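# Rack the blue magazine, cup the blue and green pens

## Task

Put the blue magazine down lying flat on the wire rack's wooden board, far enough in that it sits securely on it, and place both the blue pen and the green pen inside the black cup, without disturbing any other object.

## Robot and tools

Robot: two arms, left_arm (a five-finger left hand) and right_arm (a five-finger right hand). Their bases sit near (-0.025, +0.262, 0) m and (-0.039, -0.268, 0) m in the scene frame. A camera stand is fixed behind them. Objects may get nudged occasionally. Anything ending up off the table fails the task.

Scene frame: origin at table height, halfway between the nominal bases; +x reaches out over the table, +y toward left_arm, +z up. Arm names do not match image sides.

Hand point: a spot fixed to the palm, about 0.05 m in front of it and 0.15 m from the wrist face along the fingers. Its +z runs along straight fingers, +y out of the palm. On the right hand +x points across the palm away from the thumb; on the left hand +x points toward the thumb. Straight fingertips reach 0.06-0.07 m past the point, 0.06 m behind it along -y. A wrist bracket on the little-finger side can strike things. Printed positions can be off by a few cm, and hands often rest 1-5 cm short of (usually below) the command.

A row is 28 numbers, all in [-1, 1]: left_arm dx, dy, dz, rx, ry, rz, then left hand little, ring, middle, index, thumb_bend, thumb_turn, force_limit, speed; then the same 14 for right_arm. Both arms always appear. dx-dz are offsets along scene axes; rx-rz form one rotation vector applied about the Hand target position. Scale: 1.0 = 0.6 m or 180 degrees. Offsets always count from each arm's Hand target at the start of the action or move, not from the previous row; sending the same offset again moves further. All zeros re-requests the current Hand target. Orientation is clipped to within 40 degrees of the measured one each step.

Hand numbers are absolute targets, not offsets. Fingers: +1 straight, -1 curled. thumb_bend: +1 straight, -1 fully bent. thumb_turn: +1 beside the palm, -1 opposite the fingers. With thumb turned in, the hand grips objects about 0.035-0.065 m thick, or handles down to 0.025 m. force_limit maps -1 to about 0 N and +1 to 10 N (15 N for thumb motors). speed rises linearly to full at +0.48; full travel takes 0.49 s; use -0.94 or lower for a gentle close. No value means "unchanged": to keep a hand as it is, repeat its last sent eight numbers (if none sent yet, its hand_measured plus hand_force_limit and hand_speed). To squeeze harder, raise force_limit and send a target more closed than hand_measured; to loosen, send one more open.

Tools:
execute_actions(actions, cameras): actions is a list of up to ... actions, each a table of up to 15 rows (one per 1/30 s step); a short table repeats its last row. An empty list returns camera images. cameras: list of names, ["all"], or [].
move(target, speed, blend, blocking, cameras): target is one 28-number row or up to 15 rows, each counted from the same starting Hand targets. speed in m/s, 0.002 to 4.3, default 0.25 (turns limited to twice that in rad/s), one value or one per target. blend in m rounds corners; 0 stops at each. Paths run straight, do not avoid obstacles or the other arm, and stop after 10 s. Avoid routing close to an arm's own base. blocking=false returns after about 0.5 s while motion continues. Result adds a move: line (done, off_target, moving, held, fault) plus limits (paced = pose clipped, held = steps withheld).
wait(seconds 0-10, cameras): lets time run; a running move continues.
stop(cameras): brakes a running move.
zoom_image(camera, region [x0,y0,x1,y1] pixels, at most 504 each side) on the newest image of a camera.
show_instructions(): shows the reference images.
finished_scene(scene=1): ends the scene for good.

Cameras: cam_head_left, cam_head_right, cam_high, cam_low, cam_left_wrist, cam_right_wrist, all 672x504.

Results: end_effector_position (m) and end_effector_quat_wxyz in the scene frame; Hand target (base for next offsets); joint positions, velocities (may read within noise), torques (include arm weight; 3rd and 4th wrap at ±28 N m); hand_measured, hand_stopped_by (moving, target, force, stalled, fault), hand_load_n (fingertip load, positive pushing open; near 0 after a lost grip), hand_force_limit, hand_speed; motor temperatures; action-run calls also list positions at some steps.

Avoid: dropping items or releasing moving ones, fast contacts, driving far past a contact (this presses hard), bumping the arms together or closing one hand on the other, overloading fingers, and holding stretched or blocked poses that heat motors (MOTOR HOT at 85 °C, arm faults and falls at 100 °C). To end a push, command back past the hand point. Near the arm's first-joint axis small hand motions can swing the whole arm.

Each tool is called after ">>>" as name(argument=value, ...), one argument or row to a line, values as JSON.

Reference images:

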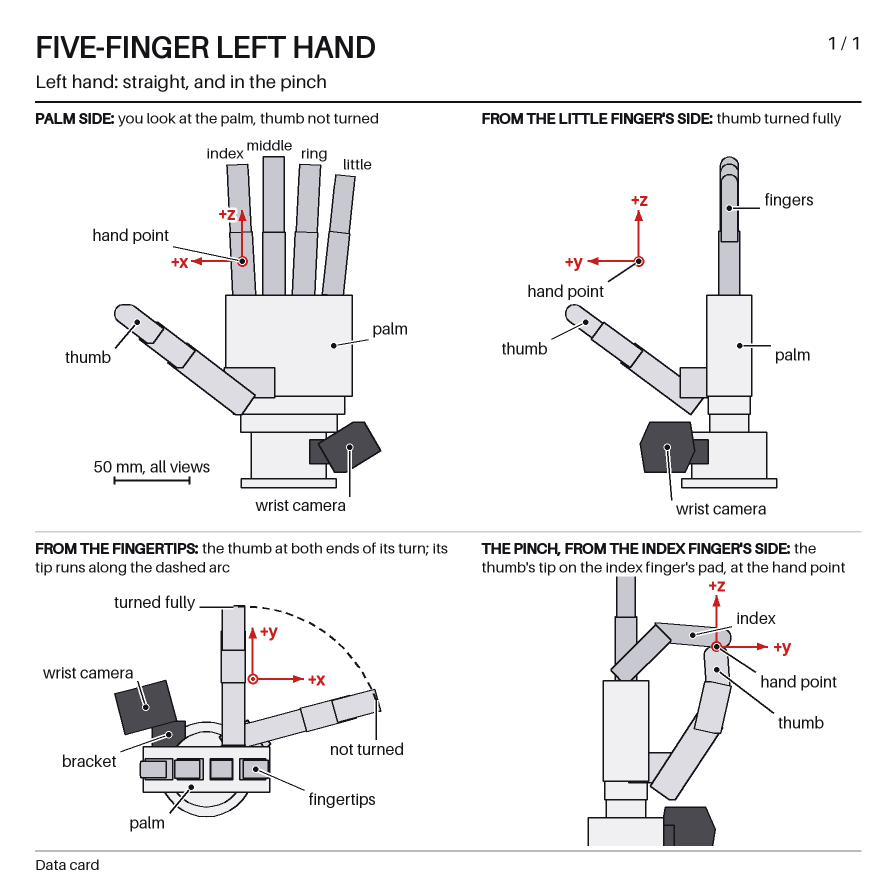

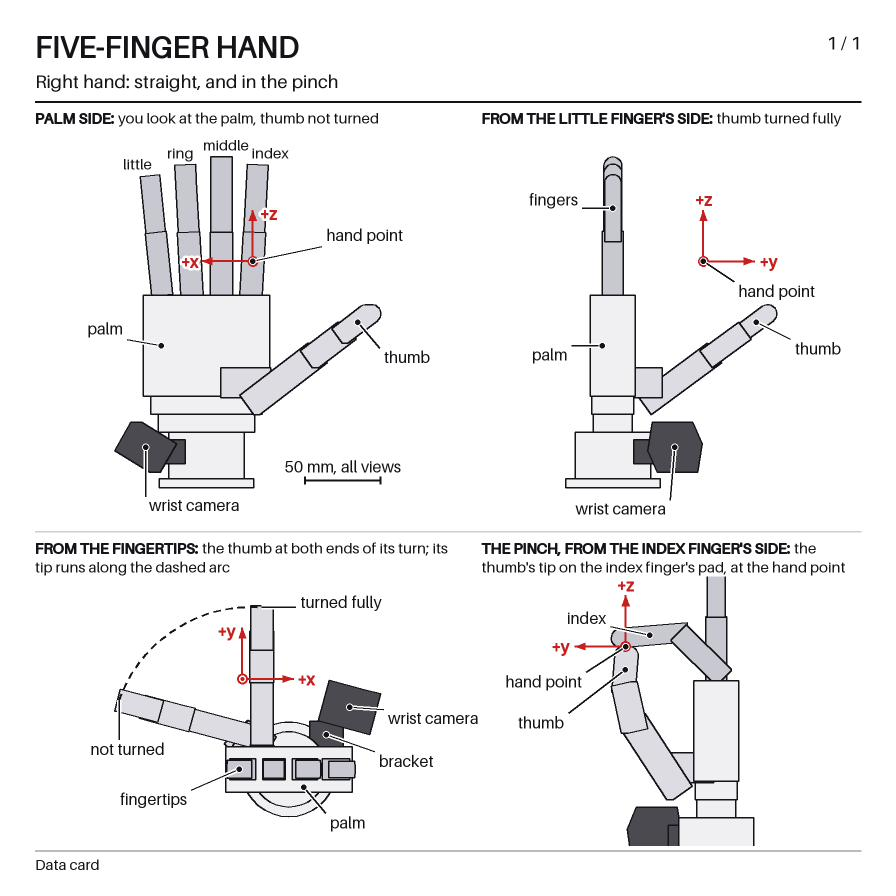

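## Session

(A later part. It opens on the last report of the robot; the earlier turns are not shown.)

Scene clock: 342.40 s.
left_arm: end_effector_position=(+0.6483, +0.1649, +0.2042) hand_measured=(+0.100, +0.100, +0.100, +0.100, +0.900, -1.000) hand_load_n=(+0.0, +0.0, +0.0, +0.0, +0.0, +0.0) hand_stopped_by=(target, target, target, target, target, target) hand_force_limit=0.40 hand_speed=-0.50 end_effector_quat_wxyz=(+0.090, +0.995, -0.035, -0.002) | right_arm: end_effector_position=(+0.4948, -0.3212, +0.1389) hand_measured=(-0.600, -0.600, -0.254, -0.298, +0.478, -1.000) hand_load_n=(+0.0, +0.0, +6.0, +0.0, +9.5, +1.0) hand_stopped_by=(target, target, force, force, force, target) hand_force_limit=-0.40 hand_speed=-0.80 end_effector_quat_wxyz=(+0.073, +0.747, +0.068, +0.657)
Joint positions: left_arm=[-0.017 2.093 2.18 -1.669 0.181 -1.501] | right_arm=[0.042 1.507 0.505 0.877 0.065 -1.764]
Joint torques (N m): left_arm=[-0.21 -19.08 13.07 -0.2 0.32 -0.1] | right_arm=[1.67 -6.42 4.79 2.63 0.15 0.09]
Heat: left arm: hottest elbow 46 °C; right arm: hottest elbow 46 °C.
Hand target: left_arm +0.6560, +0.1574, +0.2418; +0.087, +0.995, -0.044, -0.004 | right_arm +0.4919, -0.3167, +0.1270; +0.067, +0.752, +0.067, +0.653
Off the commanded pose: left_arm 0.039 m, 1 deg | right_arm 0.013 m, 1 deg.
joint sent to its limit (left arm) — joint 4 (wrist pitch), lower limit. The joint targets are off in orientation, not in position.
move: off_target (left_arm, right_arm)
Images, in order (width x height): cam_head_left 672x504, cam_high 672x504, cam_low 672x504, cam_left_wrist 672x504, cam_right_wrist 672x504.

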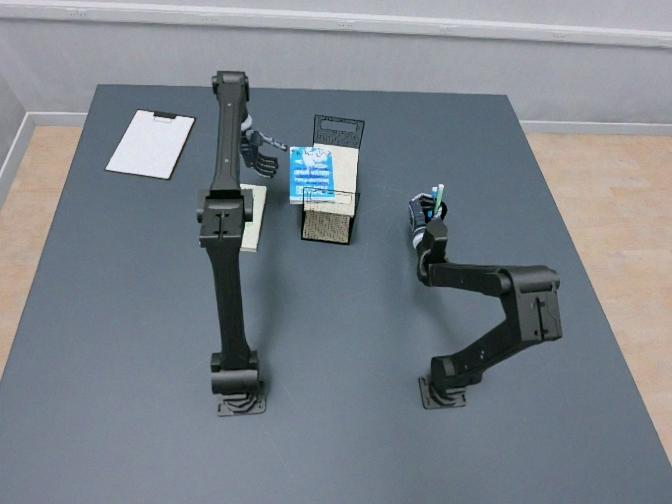

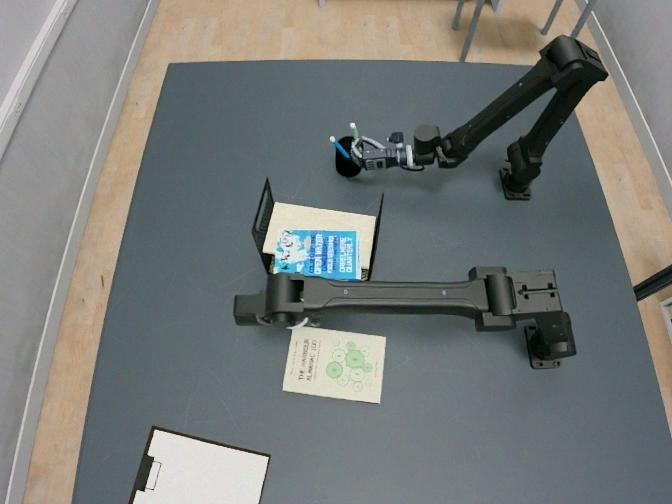

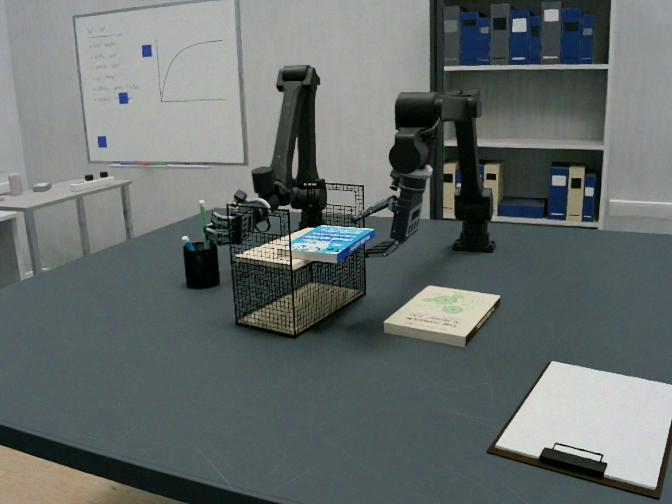

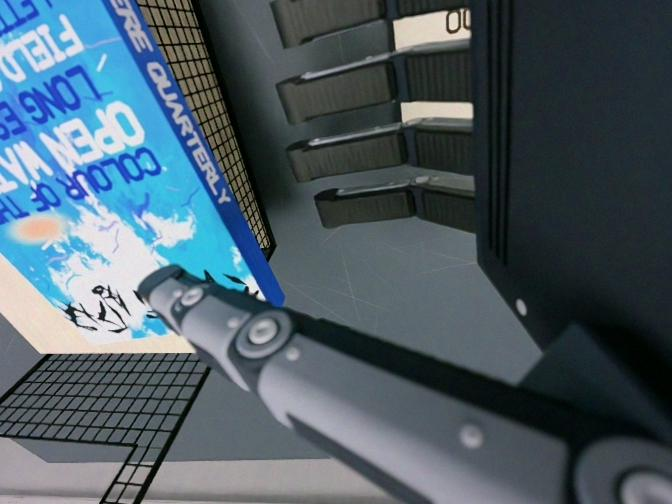

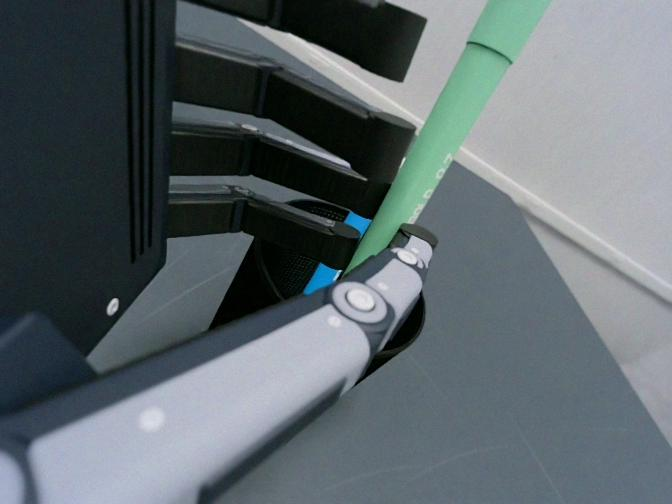

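>>> move(
  target=[
    [0,0,0.025,0,0,0,0.1,0.1,0.1,0.1,0.9,-1,0.4,-0.5, 0,0,0,0,0,0,-0.6,-0.6,-0.6,-0.6,0.8,-1,-0.4,-0.6],
    [0,-0.13,0.025,0,0,0,0.1,0.1,0.1,0.1,0.9,-1,0.4,-0.5, -0.06,0,0.17,0,0,0,-0.6,-0.6,-0.6,-0.6,0.8,-1,-0.4,-0.6],
  ],
  speed=0.1,
  cameras=["cam_head_left","cam_low","cam_high","cam_right_wrist","cam_left_wrist"],
)

>>> zoom_image(
  camera="cam_low",
  region=[260, 160, 420, 300],
)

>>> zoom_image(
  camera="cam_low",
  region=[150, 130, 300, 310],
)

>>> zoom_image(
  camera="cam_head_left",
  region=[240, 90, 400, 260],
)

Scene clock: 348.17 s.
left_arm: end_effector_position=(+0.6475, +0.0841, +0.2328) hand_measured=(+0.100, +0.100, +0.100, +0.100, +0.900, -1.000) hand_load_n=(+0.5, +0.0, +0.0, +0.0, -0.5, +0.0) hand_stopped_by=(target, target, target, target, target, target) hand_force_limit=0.40 hand_speed=-0.50 end_effector_quat_wxyz=(+0.093, +0.995, -0.037, +0.017) | right_arm: end_effector_position=(+0.4530, -0.3216, +0.2196) hand_measured=(-0.600, -0.600, -0.256, -0.298, +0.800, -1.000) hand_load_n=(+0.0, +0.0, +0.0, +0.0, +0.0, +0.5) hand_stopped_by=(target, target, force, force, target, target) hand_force_limit=-0.40 hand_speed=-0.60 end_effector_quat_wxyz=(+0.073, +0.756, +0.070, +0.646)
Joint positions: left_arm=[-0.14 2.078 2.227 -1.669 0.184 -1.625] | right_arm=[0.048 1.128 0.505 0.468 0.071 -1.764]
Joint torques (N m): left_arm=[0.26 -17.38 13.34 -0.09 0.31 -0.15] | right_arm=[1.9 -5.71 9.01 1.61 0.14 0.09]
Heat: left arm: hottest elbow 47 °C; right arm: hottest elbow 45 °C.
Hand target: left_arm +0.6559, +0.0792, +0.2570; +0.087, +0.995, -0.044, -0.004 | right_arm +0.4559, -0.3167, +0.2291; +0.067, +0.752, +0.067, +0.653
Off the commanded pose: left_arm 0.026 m, 3 deg | right_arm 0.011 m, 1 deg.
joint sent to its limit (left arm) — joint 4 (wrist pitch), lower limit. The joint targets are off in orientation, not in position.
move: off_target (left_arm, right_arm)
Images, in order (width x height): cam_head_left 672x504, cam_high 672x504, cam_low 672x504, cam_left_wrist 672x504, cam_right_wrist 672x504.

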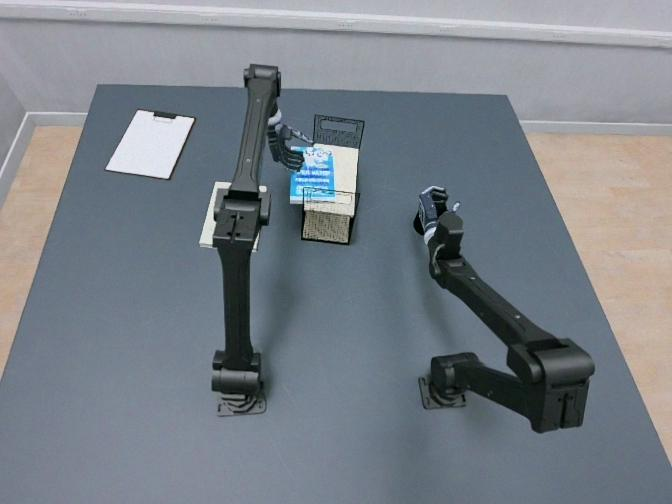

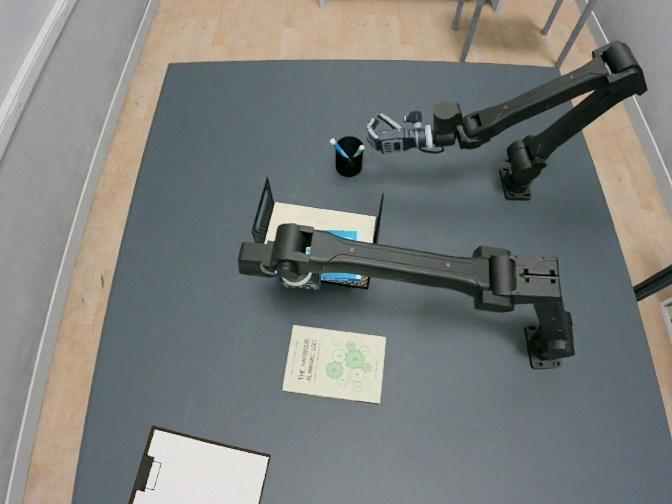

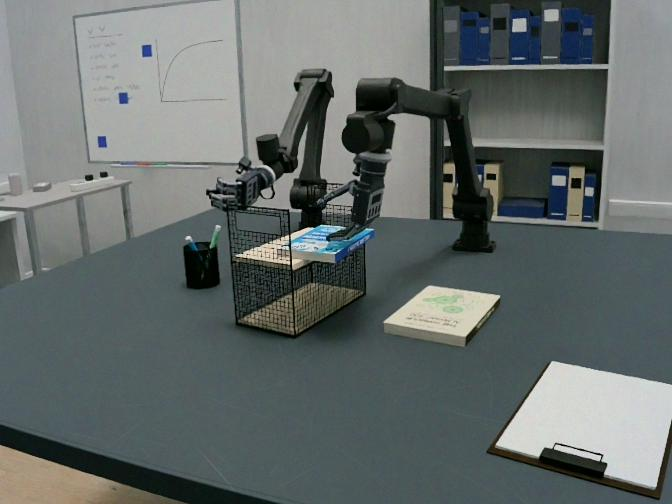

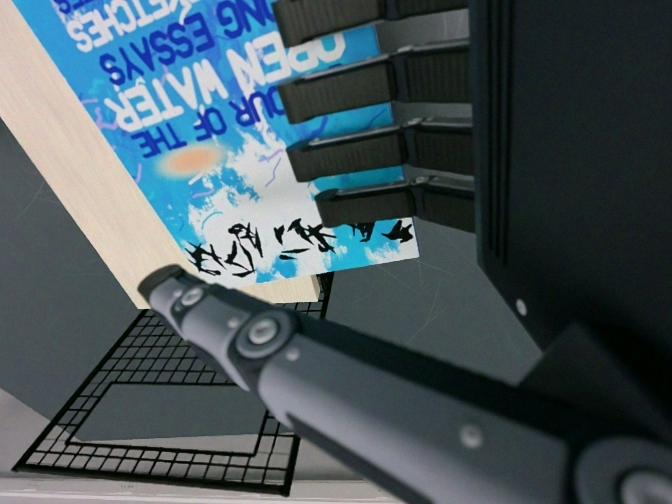

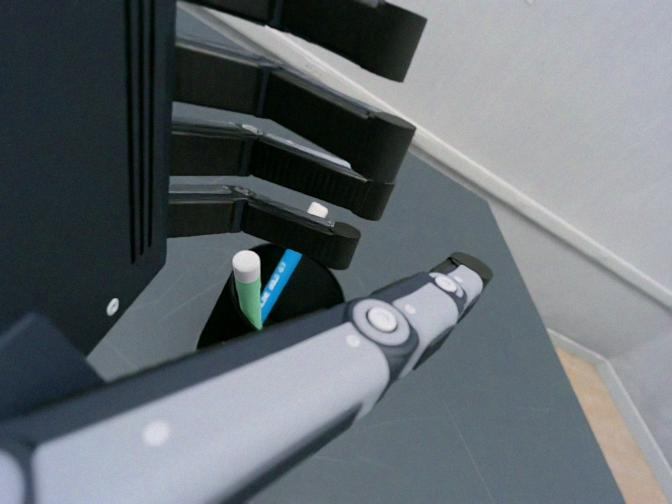

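Scaled by 3.150.

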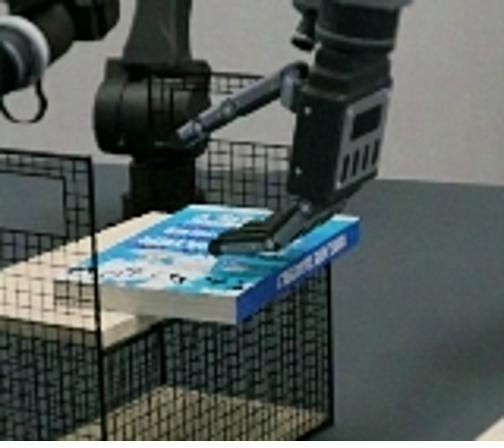

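Scaled by 2.800.

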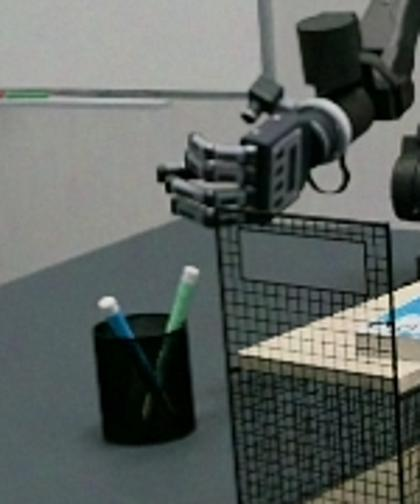

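Scaled by 2.965.

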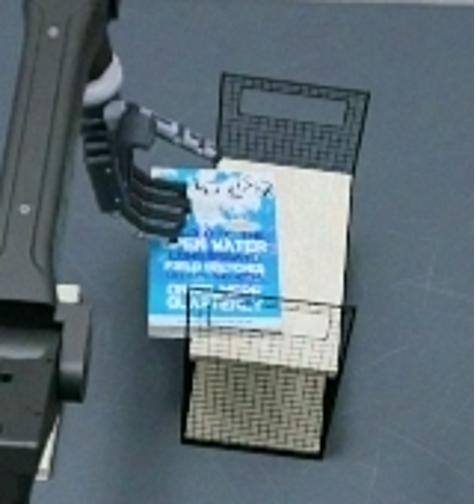

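>>> move(
  target=[
    [0,0.13,0,0,0,0,0.1,0.1,0.1,0.1,0.9,-1,0.4,-0.5, -0.2,0,0.1,0,0,0,-0.6,-0.6,-0.6,-0.6,0.8,-1,-0.4,-0.6],
    [0,0.13,-0.06,0,0,0,0.1,0.1,0.1,0.1,0.9,-1,0.4,-0.5, -0.25,0.0,0.1,0,0,0,-0.6,-0.6,-0.6,-0.6,0.8,-1,-0.4,-0.6],
  ],
  speed=0.15,
  cameras=["cam_head_left","cam_low","cam_high","cam_left_wrist"],
)

>>> zoom_image(
  camera="cam_low",
  region=[260, 160, 420, 300],
)

Scene clock: 354.53 s.
left_arm: end_effector_position=(+0.6551, +0.1545, +0.2311) hand_measured=(+0.100, +0.100, +0.100, +0.100, +0.900, -1.000) hand_load_n=(+0.0, +0.0, +0.0, +0.0, +0.0, +0.0) hand_stopped_by=(target, target, target, target, target, target) hand_force_limit=0.40 hand_speed=-0.50 end_effector_quat_wxyz=(+0.090, +0.995, -0.038, +0.025) | right_arm: end_effector_position=(+0.3096, -0.3197, +0.3015) hand_measured=(-0.600, -0.600, -0.256, -0.298, +0.800, -1.000) hand_load_n=(+0.0, +0.0, +0.0, +0.0, +0.0, +0.0) hand_stopped_by=(target, target, force, force, target, target) hand_force_limit=-0.40 hand_speed=-0.60 end_effector_quat_wxyz=(+0.073, +0.746, +0.068, +0.658)
Joint positions: left_arm=[-0.032 2.078 2.222 -1.669 0.181 -1.514] | right_arm=[0.106 0.423 0.435 -0.136 0.129 -1.756]
Joint torques (N m): left_arm=[0.97 -15.74 9.48 -0.12 0.18 0.14] | right_arm=[2.08 0.56 8.23 1.65 0.16 0.11]
Heat: left arm: hottest elbow 46 °C; right arm: hottest elbow 45 °C.
Hand target: left_arm +0.6559, +0.1573, +0.2209; +0.087, +0.995, -0.044, -0.004 | right_arm +0.3058, -0.3167, +0.2891; +0.066, +0.752, +0.067, +0.653
Off the commanded pose: left_arm 0.011 m, 3 deg | right_arm 0.013 m, 1 deg.
joint sent to its limit (left arm) — joint 4 (wrist pitch), lower limit. The joint targets still meet the commanded pose.
move: off_target (left_arm, right_arm)
Images, in order (width x height): cam_head_left 672x504, cam_high 672x504, cam_low 672x504, cam_left_wrist 672x504.

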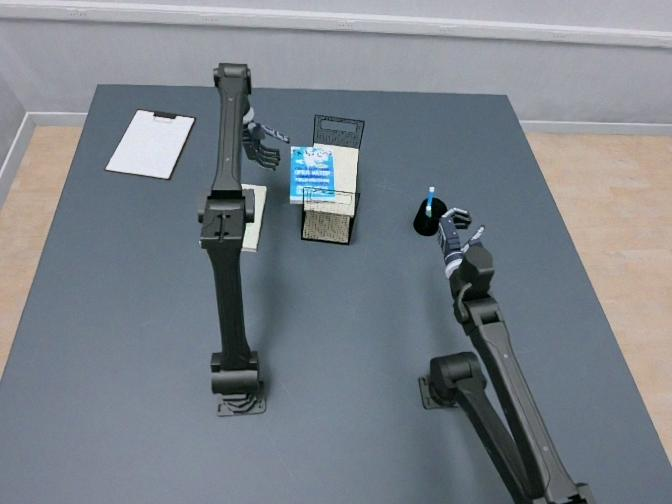

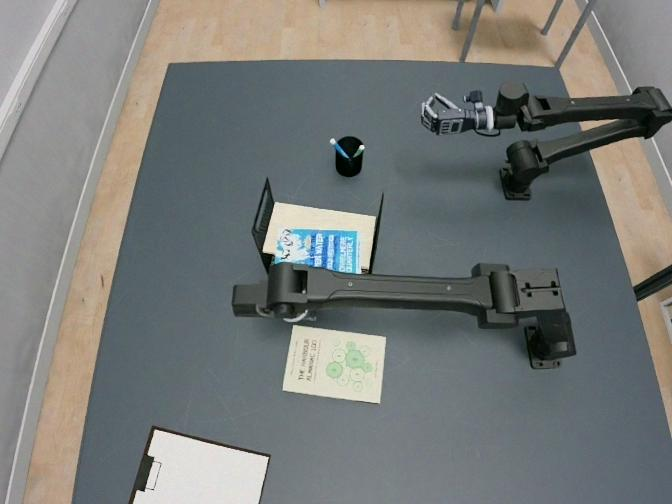

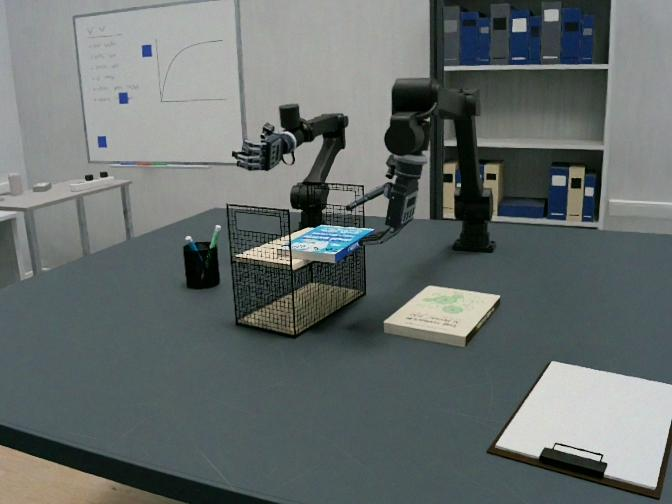

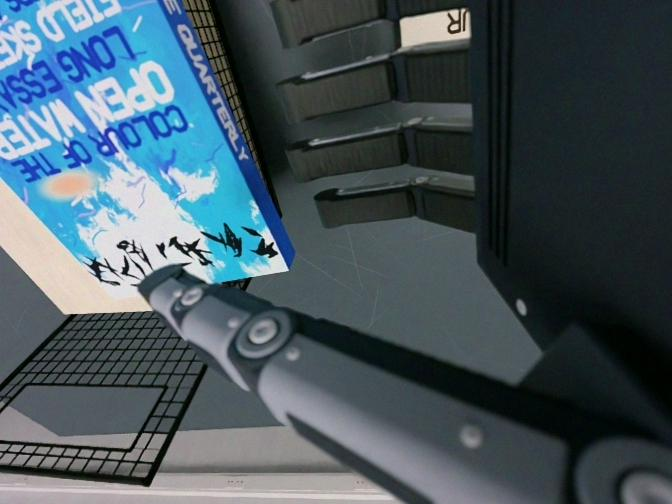

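Scaled by 3.150.

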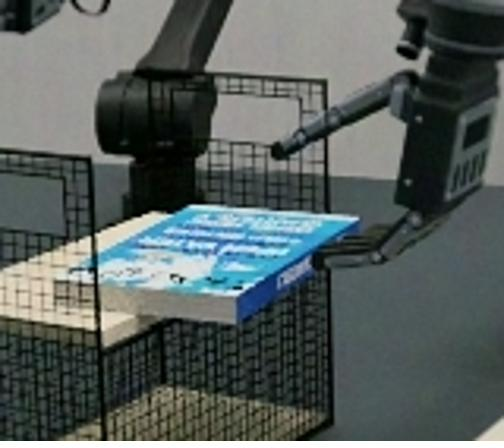

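>>> move(
  target=[0,-0.03,-0.05,0,0,0,0.1,0.1,0.1,0.1,0.9,-1,0.4,-0.5, 0,0,0,0,0,0,-0.6,-0.6,-0.6,-0.6,0.8,-1,-0.4,-0.6],
  speed=0.1,
  cameras=["cam_low","cam_left_wrist"],
)

>>> zoom_image(
  camera="cam_low",
  region=[260, 160, 420, 300],
)

Scene clock: 356.83 s.
left_arm: end_effector_position=(+0.6516, +0.1460, +0.2007) hand_measured=(+0.100, +0.100, +0.100, +0.100, +0.900, -1.000) hand_load_n=(+0.0, +0.0, +0.0, +0.0, +0.0, +0.0) hand_stopped_by=(target, target, target, target, target, target) hand_force_limit=0.40 hand_speed=-0.50 end_effector_quat_wxyz=(+0.088, +0.995, -0.043, -0.001) | right_arm: end_effector_position=(+0.3096, -0.3197, +0.3015) hand_measured=(-0.600, -0.600, -0.256, -0.298, +0.800, -1.000) hand_load_n=(+0.0, +0.0, +0.0, +0.0, +0.0, +0.0) hand_stopped_by=(target, target, force, force, target, target) hand_force_limit=-0.40 hand_speed=-0.60 end_effector_quat_wxyz=(+0.073, +0.746, +0.068, +0.658)
Joint positions: left_arm=[-0.047 2.107 2.196 -1.664 0.176 -1.514] | right_arm=[0.106 0.423 0.435 -0.136 0.129 -1.756]
Joint torques (N m): left_arm=[0.09 -15.62 9.69 0.34 0.19 -0.08] | right_arm=[1.85 0.15 8.23 1.58 0.16 0.09]
Heat: left arm: hottest elbow 46 °C; right arm: hottest elbow 45 °C.
Hand target: left_arm +0.6560, +0.1394, +0.1909; +0.087, +0.995, -0.044, -0.004 | right_arm +0.3059, -0.3167, +0.2891; +0.067, +0.752, +0.067, +0.653
Off the commanded pose: left_arm 0.013 m, 0 deg | right_arm 0.013 m, 1 deg.
move: off_target (left_arm, right_arm)
Images, in order (width x height): cam_low 672x504, cam_left_wrist 672x504.

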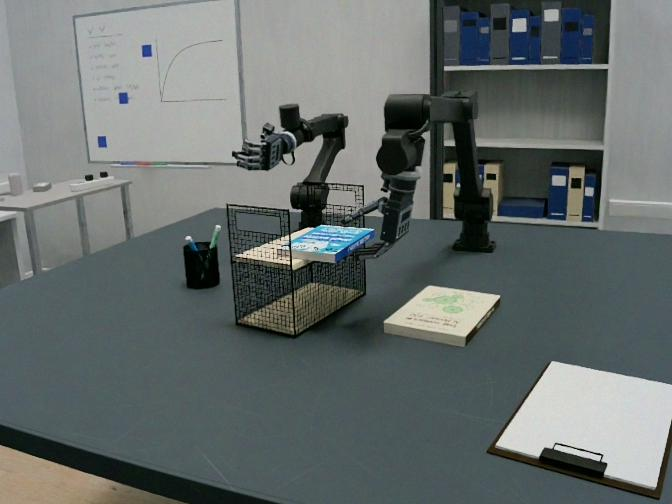

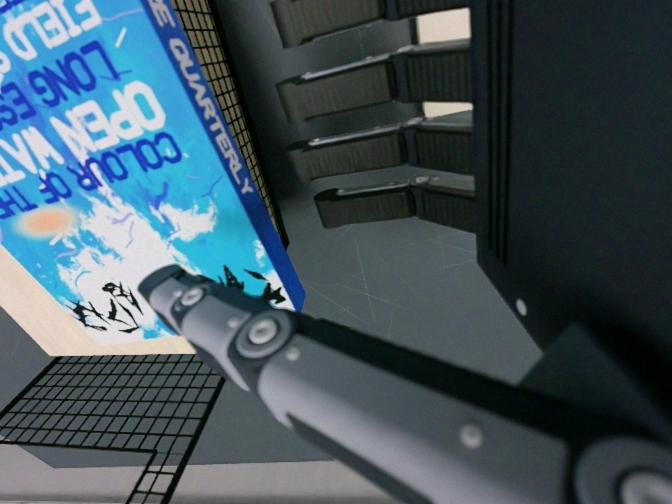

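Scaled by 3.150.

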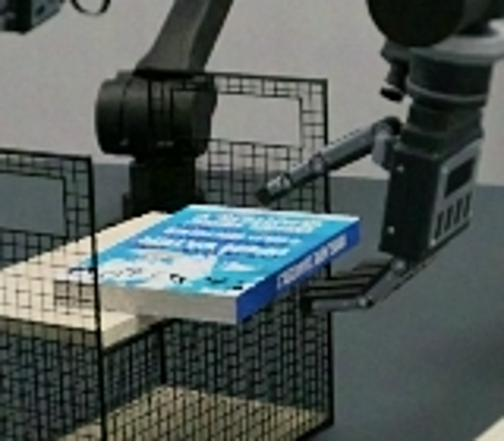

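>>> move(
  target=[0,0,0.04,0,0,0,0.1,0.1,0.1,0.1,0.9,-1,0.4,-0.5, 0,0,0,0,0,0,-0.6,-0.6,-0.6,-0.6,0.8,-1,-0.4,-0.6],
  speed=0.1,
  cameras=["cam_low","cam_left_wrist"],
)

>>> zoom_image(
  camera="cam_low",
  region=[260, 160, 420, 300],
)

Scene clock: 358.93 s.
left_arm: end_effector_position=(+0.6507, +0.1461, +0.2005) hand_measured=(+0.100, +0.100, +0.100, +0.100, +0.900, -1.000) hand_load_n=(+0.0, +0.0, +0.5, +0.0, +0.0, +0.0) hand_stopped_by=(target, target, target, target, target, target) hand_force_limit=0.40 hand_speed=-0.50 end_effector_quat_wxyz=(+0.088, +0.995, -0.041, -0.004) | right_arm: end_effector_position=(+0.3096, -0.3197, +0.3015) hand_measured=(-0.600, -0.600, -0.256, -0.298, +0.800, -1.000) hand_load_n=(+0.0, +0.0, +0.0, +0.0, +0.0, +0.0) hand_stopped_by=(target, target, force, force, target, target) hand_force_limit=-0.40 hand_speed=-0.60 end_effector_quat_wxyz=(+0.073, +0.746, +0.068, +0.658)
Joint positions: left_arm=[-0.047 2.107 2.196 -1.669 0.176 -1.517] | right_arm=[0.106 0.423 0.435 -0.136 0.129 -1.756]
Joint torques (N m): left_arm=[-0.21 -17.44 11.73 -0.23 0.31 -0.11] | right_arm=[1.61 0.44 8.14 1.61 0.15 0.09]
Heat: left arm: hottest elbow 46 °C; right arm: hottest elbow 45 °C.
Hand target: left_arm +0.6560, +0.1394, +0.2150; +0.087, +0.995, -0.044, -0.004 | right_arm +0.3059, -0.3167, +0.2891; +0.067, +0.752, +0.067, +0.653
Off the commanded pose: left_arm 0.017 m, 0 deg | right_arm 0.013 m, 1 deg.
joint sent to its limit (left arm) — joint 4 (wrist pitch), lower limit. The joint targets still meet the commanded pose.
move: off_target (left_arm, right_arm)
Images, in order (width x height): cam_low 672x504, cam_left_wrist 672x504.

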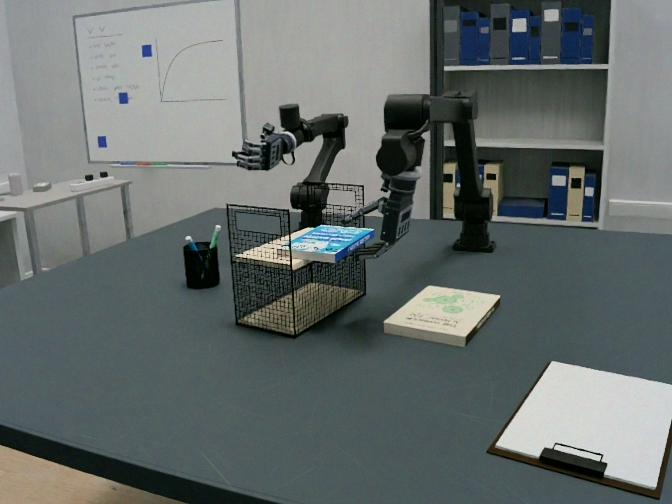

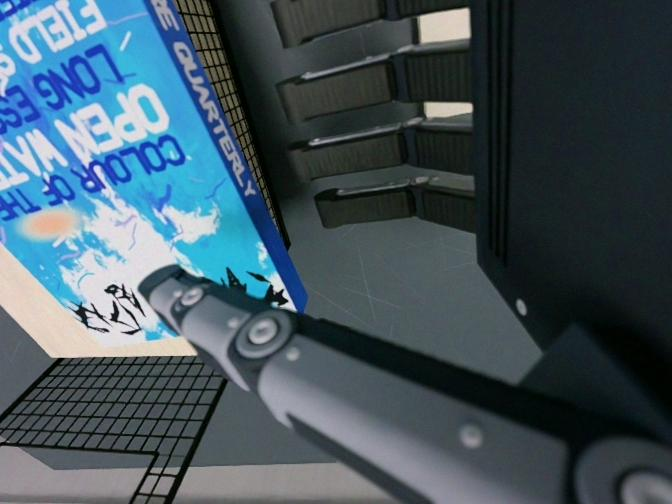

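Scaled by 3.150.

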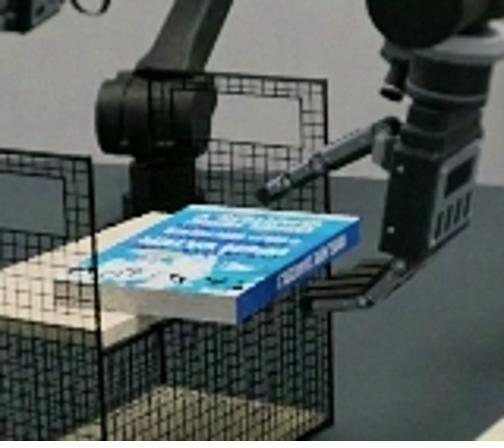

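>>> move(
  target=[
    [0,0,0.065,0,0,0,0.1,0.1,0.1,0.1,0.9,-1,0.4,-0.5, 0,0,0,0,0,0,-0.6,-0.6,-0.6,-0.6,0.8,-1,-0.4,-0.6],
    [0,0,-0.021,0,0,0,0.1,0.1,0.1,0.1,0.9,-1,0.4,-0.5, 0,0,0,0,0,0,-0.6,-0.6,-0.6,-0.6,0.8,-1,-0.4,-0.6],
  ],
  speed=0.1,
  cameras=["cam_low","cam_left_wrist"],
)

>>> zoom_image(
  camera="cam_low",
  region=[260, 160, 420, 300],
)

Scene clock: 362.60 s.
left_arm: end_effector_position=(+0.6513, +0.1463, +0.2036) hand_measured=(+0.100, +0.100, +0.100, +0.100, +0.900, -1.000) hand_load_n=(+0.0, +0.0, +0.0, +0.0, +0.0, +0.0) hand_stopped_by=(target, target, target, target, target, target) hand_force_limit=0.40 hand_speed=-0.50 end_effector_quat_wxyz=(+0.088, +0.996, -0.034, -0.002) | right_arm: end_effector_position=(+0.3096, -0.3197, +0.3015) hand_measured=(-0.600, -0.600, -0.256, -0.298, +0.800, -1.000) hand_load_n=(+0.0, +0.0, +0.0, +0.0, +0.0, +0.0) hand_stopped_by=(target, target, force, force, target, target) hand_force_limit=-0.40 hand_speed=-0.60 end_effector_quat_wxyz=(+0.073, +0.746, +0.068, +0.658)
Joint positions: left_arm=[-0.047 2.102 2.196 -1.669 0.177 -1.532] | right_arm=[0.106 0.423 0.435 -0.136 0.129 -1.756]
Joint torques (N m): left_arm=[-0.15 -16.21 11.58 -0.16 0.18 0.08] | right_arm=[1.73 0.44 8.21 1.62 0.16 0.09]
Heat: left arm: hottest elbow 47 °C; right arm: hottest elbow 44 °C.
Hand target: left_arm +0.6560, +0.1394, +0.2024; +0.087, +0.995, -0.044, -0.004 | right_arm +0.3059, -0.3167, +0.2891; +0.067, +0.752, +0.067, +0.653
Off the commanded pose: left_arm 0.008 m, 1 deg | right_arm 0.013 m, 1 deg.
joint sent to its limit (left arm) — joint 4 (wrist pitch), lower limit. The joint targets still meet the commanded pose.
move: off_target (right_arm)
Images, in order (width x height): cam_low 672x504, cam_left_wrist 672x504.

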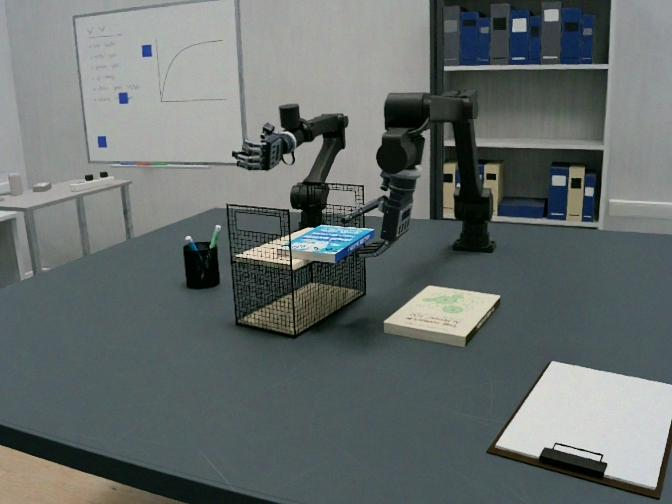

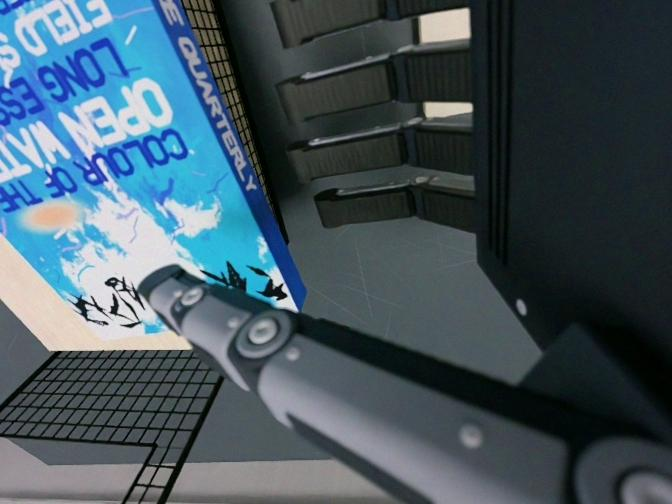

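Scaled by 3.150.

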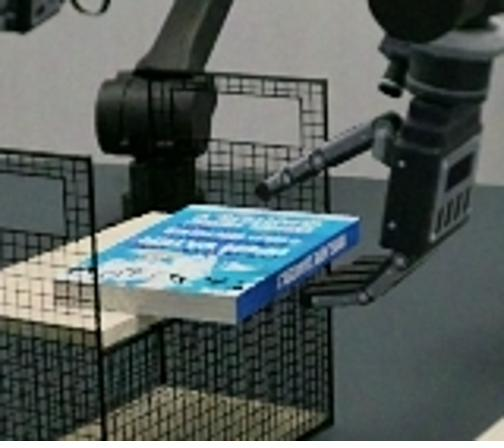

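>>> move(
  target=[
    [0,0,0.085,0,0,0,0.1,0.1,0.1,0.1,0.9,-1,0.4,-0.5, 0,0,0,0,0,0,-0.6,-0.6,-0.6,-0.6,0.8,-1,-0.4,-0.6],
    [0,0,0.018,0,0,0,0.1,0.1,0.1,0.1,0.9,-1,0.4,-0.5, 0,0,0,0,0,0,-0.6,-0.6,-0.6,-0.6,0.8,-1,-0.4,-0.6],
    [0,-0.05,0.018,0,0,0,0.1,0.1,0.1,0.1,0.9,-1,0.4,-0.5, 0,0,0,0,0,0,-0.6,-0.6,-0.6,-0.6,0.8,-1,-0.4,-0.6],
  ],
  speed=0.1,
  cameras=["cam_low","cam_left_wrist"],
)

>>> zoom_image(
  camera="cam_low",
  region=[260, 160, 420, 300],
)

Scene clock: 367.10 s.
left_arm: end_effector_position=(+0.6468, +0.1182, +0.2100) hand_measured=(+0.100, +0.100, +0.100, +0.100, +0.900, -1.000) hand_load_n=(+0.0, +0.0, +0.0, +0.5, +0.0, +0.0) hand_stopped_by=(target, target, target, target, target, target) hand_force_limit=0.40 hand_speed=-0.50 end_effector_quat_wxyz=(+0.087, +0.995, -0.041, +0.000) | right_arm: end_effector_position=(+0.3096, -0.3197, +0.3015) hand_measured=(-0.600, -0.600, -0.256, -0.298, +0.800, -1.000) hand_load_n=(+0.0, +0.0, +0.0, +0.0, +0.0, +0.0) hand_stopped_by=(target, target, force, force, target, target) hand_force_limit=-0.40 hand_speed=-0.60 end_effector_quat_wxyz=(+0.073, +0.746, +0.068, +0.658)
Joint positions: left_arm=[-0.09 2.092 2.196 -1.669 0.175 -1.563] | right_arm=[0.106 0.423 0.435 -0.136 0.129 -1.756]
Joint torques (N m): left_arm=[-0.38 -15.44 12.78 -0.16 0.33 -0.11] | right_arm=[2.14 0.38 8.25 1.69 0.16 0.1]
Heat: left arm: hottest elbow 47 °C; right arm: hottest elbow 44 °C.
Hand target: left_arm +0.6560, +0.1092, +0.2131; +0.087, +0.995, -0.044, -0.004 | right_arm +0.3059, -0.3167, +0.2891; +0.067, +0.752, +0.067, +0.653
Off the commanded pose: left_arm 0.013 m, 1 deg | right_arm 0.013 m, 1 deg.
joint sent to its limit (left arm) — joint 4 (wrist pitch), lower limit. The joint targets still meet the commanded pose.
move: off_target (left_arm, right_arm)
Images, in order (width x height): cam_low 672x504, cam_left_wrist 672x504.

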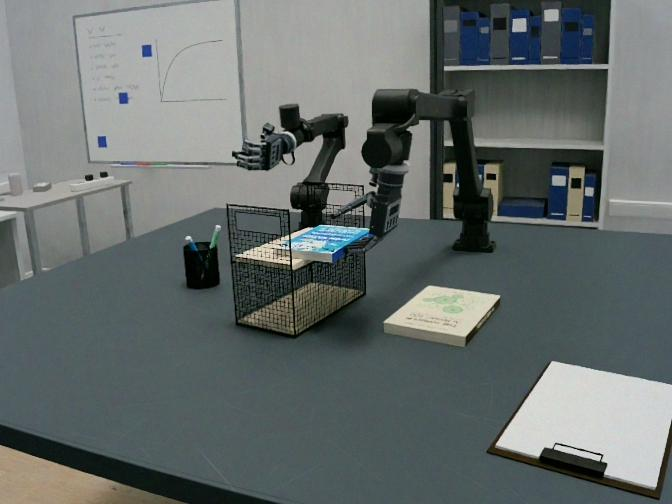

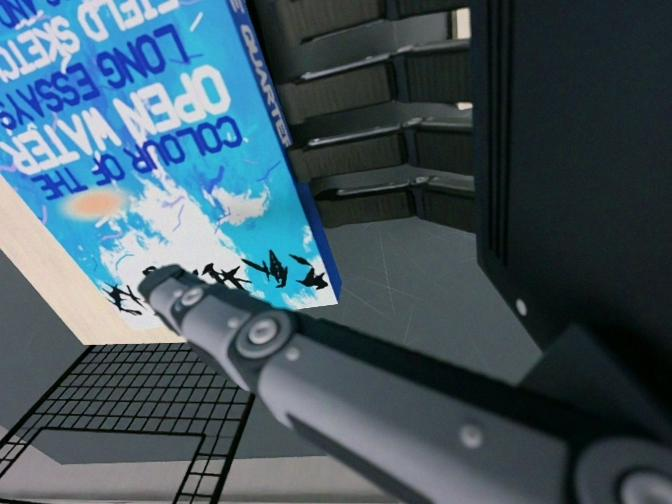

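Scaled by 3.150.

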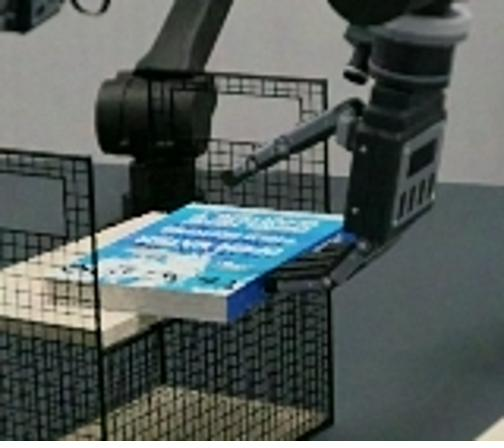

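>>> move(
  target=[0,-0.06,0,0,0,0,0.1,0.1,0.1,0.1,0.9,-1,0.4,-0.5, 0,0,0,0,0,0,-0.6,-0.6,-0.6,-0.6,0.8,-1,-0.4,-0.6],
  speed=0.08,
  cameras=["cam_low","cam_left_wrist","cam_head_left","cam_head_right"],
)

>>> zoom_image(
  camera="cam_low",
  region=[260, 160, 420, 300],
)

>>> zoom_image(
  camera="cam_head_left",
  region=[240, 90, 400, 260],
)

>>> zoom_image(
  camera="cam_head_right",
  region=[260, 90, 420, 260],
)

Scene clock: 369.87 s.
left_arm: end_effector_position=(+0.6459, +0.0850, +0.2100) hand_measured=(+0.100, +0.100, +0.100, +0.100, +0.900, -1.000) hand_load_n=(+0.0, +0.5, +0.0, +0.0, +0.0, +0.0) hand_stopped_by=(target, target, target, target, target, target) hand_force_limit=0.40 hand_speed=-0.50 end_effector_quat_wxyz=(+0.086, +0.995, -0.040, -0.002) | right_arm: end_effector_position=(+0.3096, -0.3197, +0.3015) hand_measured=(-0.600, -0.600, -0.256, -0.298, +0.800, -1.000) hand_load_n=(+0.0, +0.0, +0.0, +0.0, +0.0, +0.0) hand_stopped_by=(target, target, force, force, target, target) hand_force_limit=-0.40 hand_speed=-0.60 end_effector_quat_wxyz=(+0.073, +0.746, +0.068, +0.658)
Joint positions: left_arm=[-0.142 2.102 2.212 -1.67 0.172 -1.617] | right_arm=[0.106 0.423 0.435 -0.136 0.129 -1.756]
Joint torques (N m): left_arm=[-0.56 -15.27 13.2 -0.09 0.4 -0.11] | right_arm=[2.14 0.73 8.16 1.65 0.16 0.1]
Heat: left arm: hottest elbow 48 °C; right arm: hottest elbow 43 °C.
Hand target: left_arm +0.6560, +0.0733, +0.2130; +0.087, +0.995, -0.044, -0.004 | right_arm +0.3059, -0.3167, +0.2891; +0.067, +0.752, +0.067, +0.653
Off the commanded pose: left_arm 0.016 m, 1 deg | right_arm 0.013 m, 1 deg.
joint sent to its limit (left arm) — joint 4 (wrist pitch), lower limit. The joint targets still meet the commanded pose.
move: off_target (left_arm, right_arm)
Images, in order (width x height): cam_head_left 672x504, cam_head_right 672x504, cam_low 672x504, cam_left_wrist 672x504.

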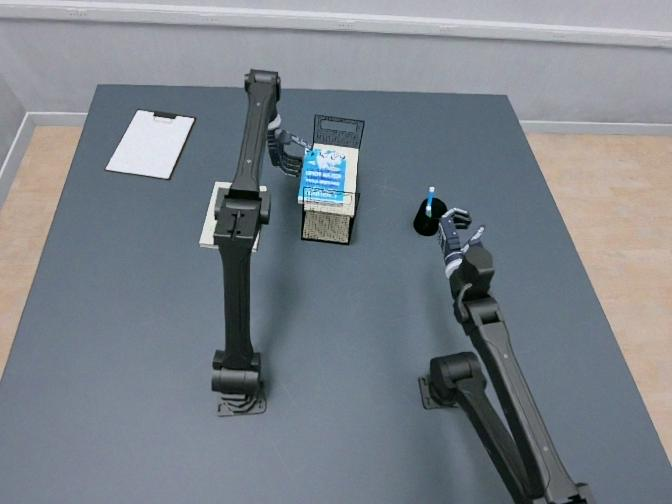

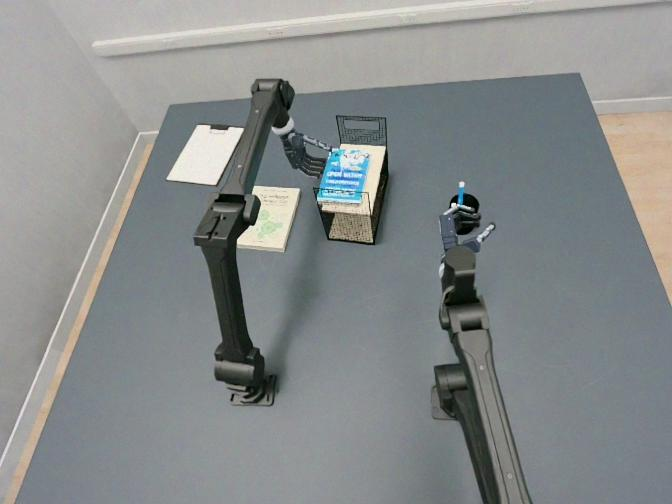

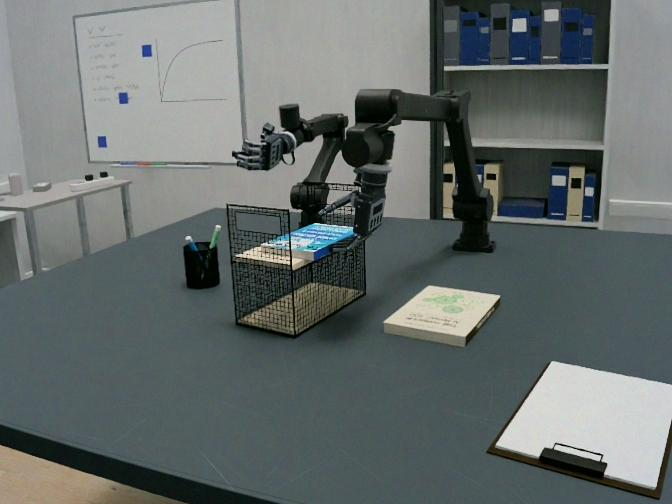

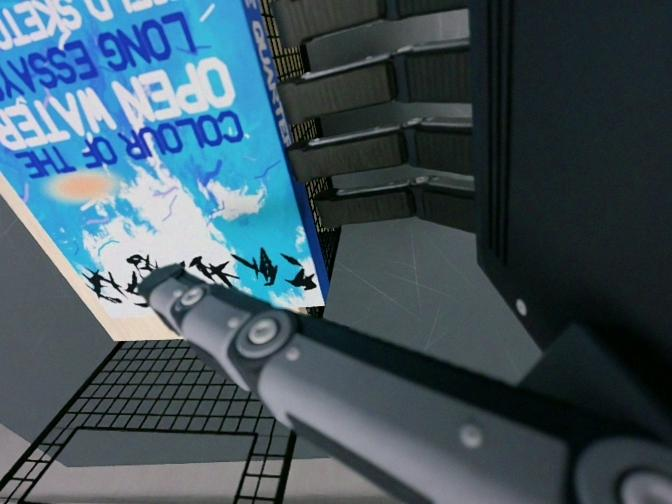

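Scaled by 3.150.

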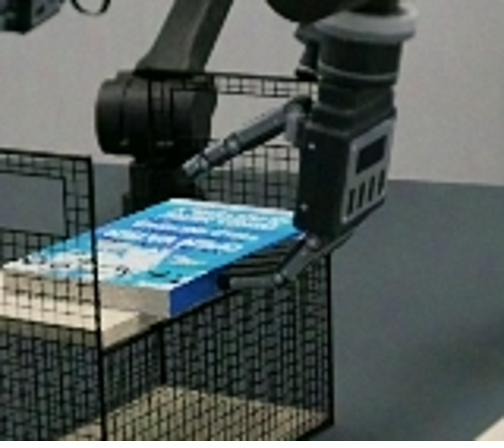

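Scaled by 2.965.

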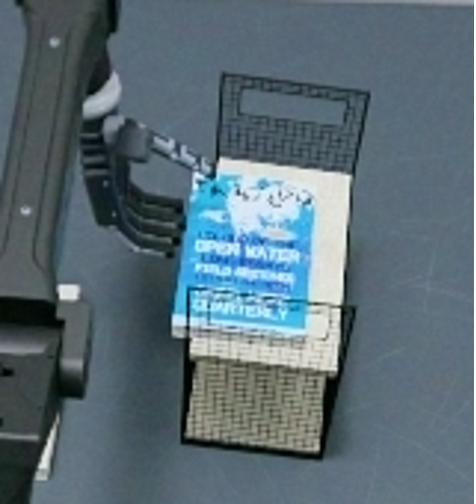

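Scaled by 2.965.

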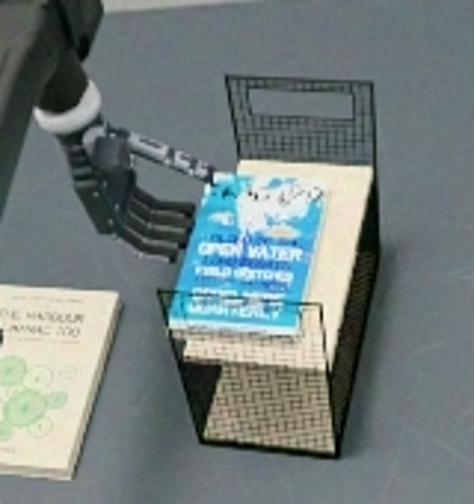

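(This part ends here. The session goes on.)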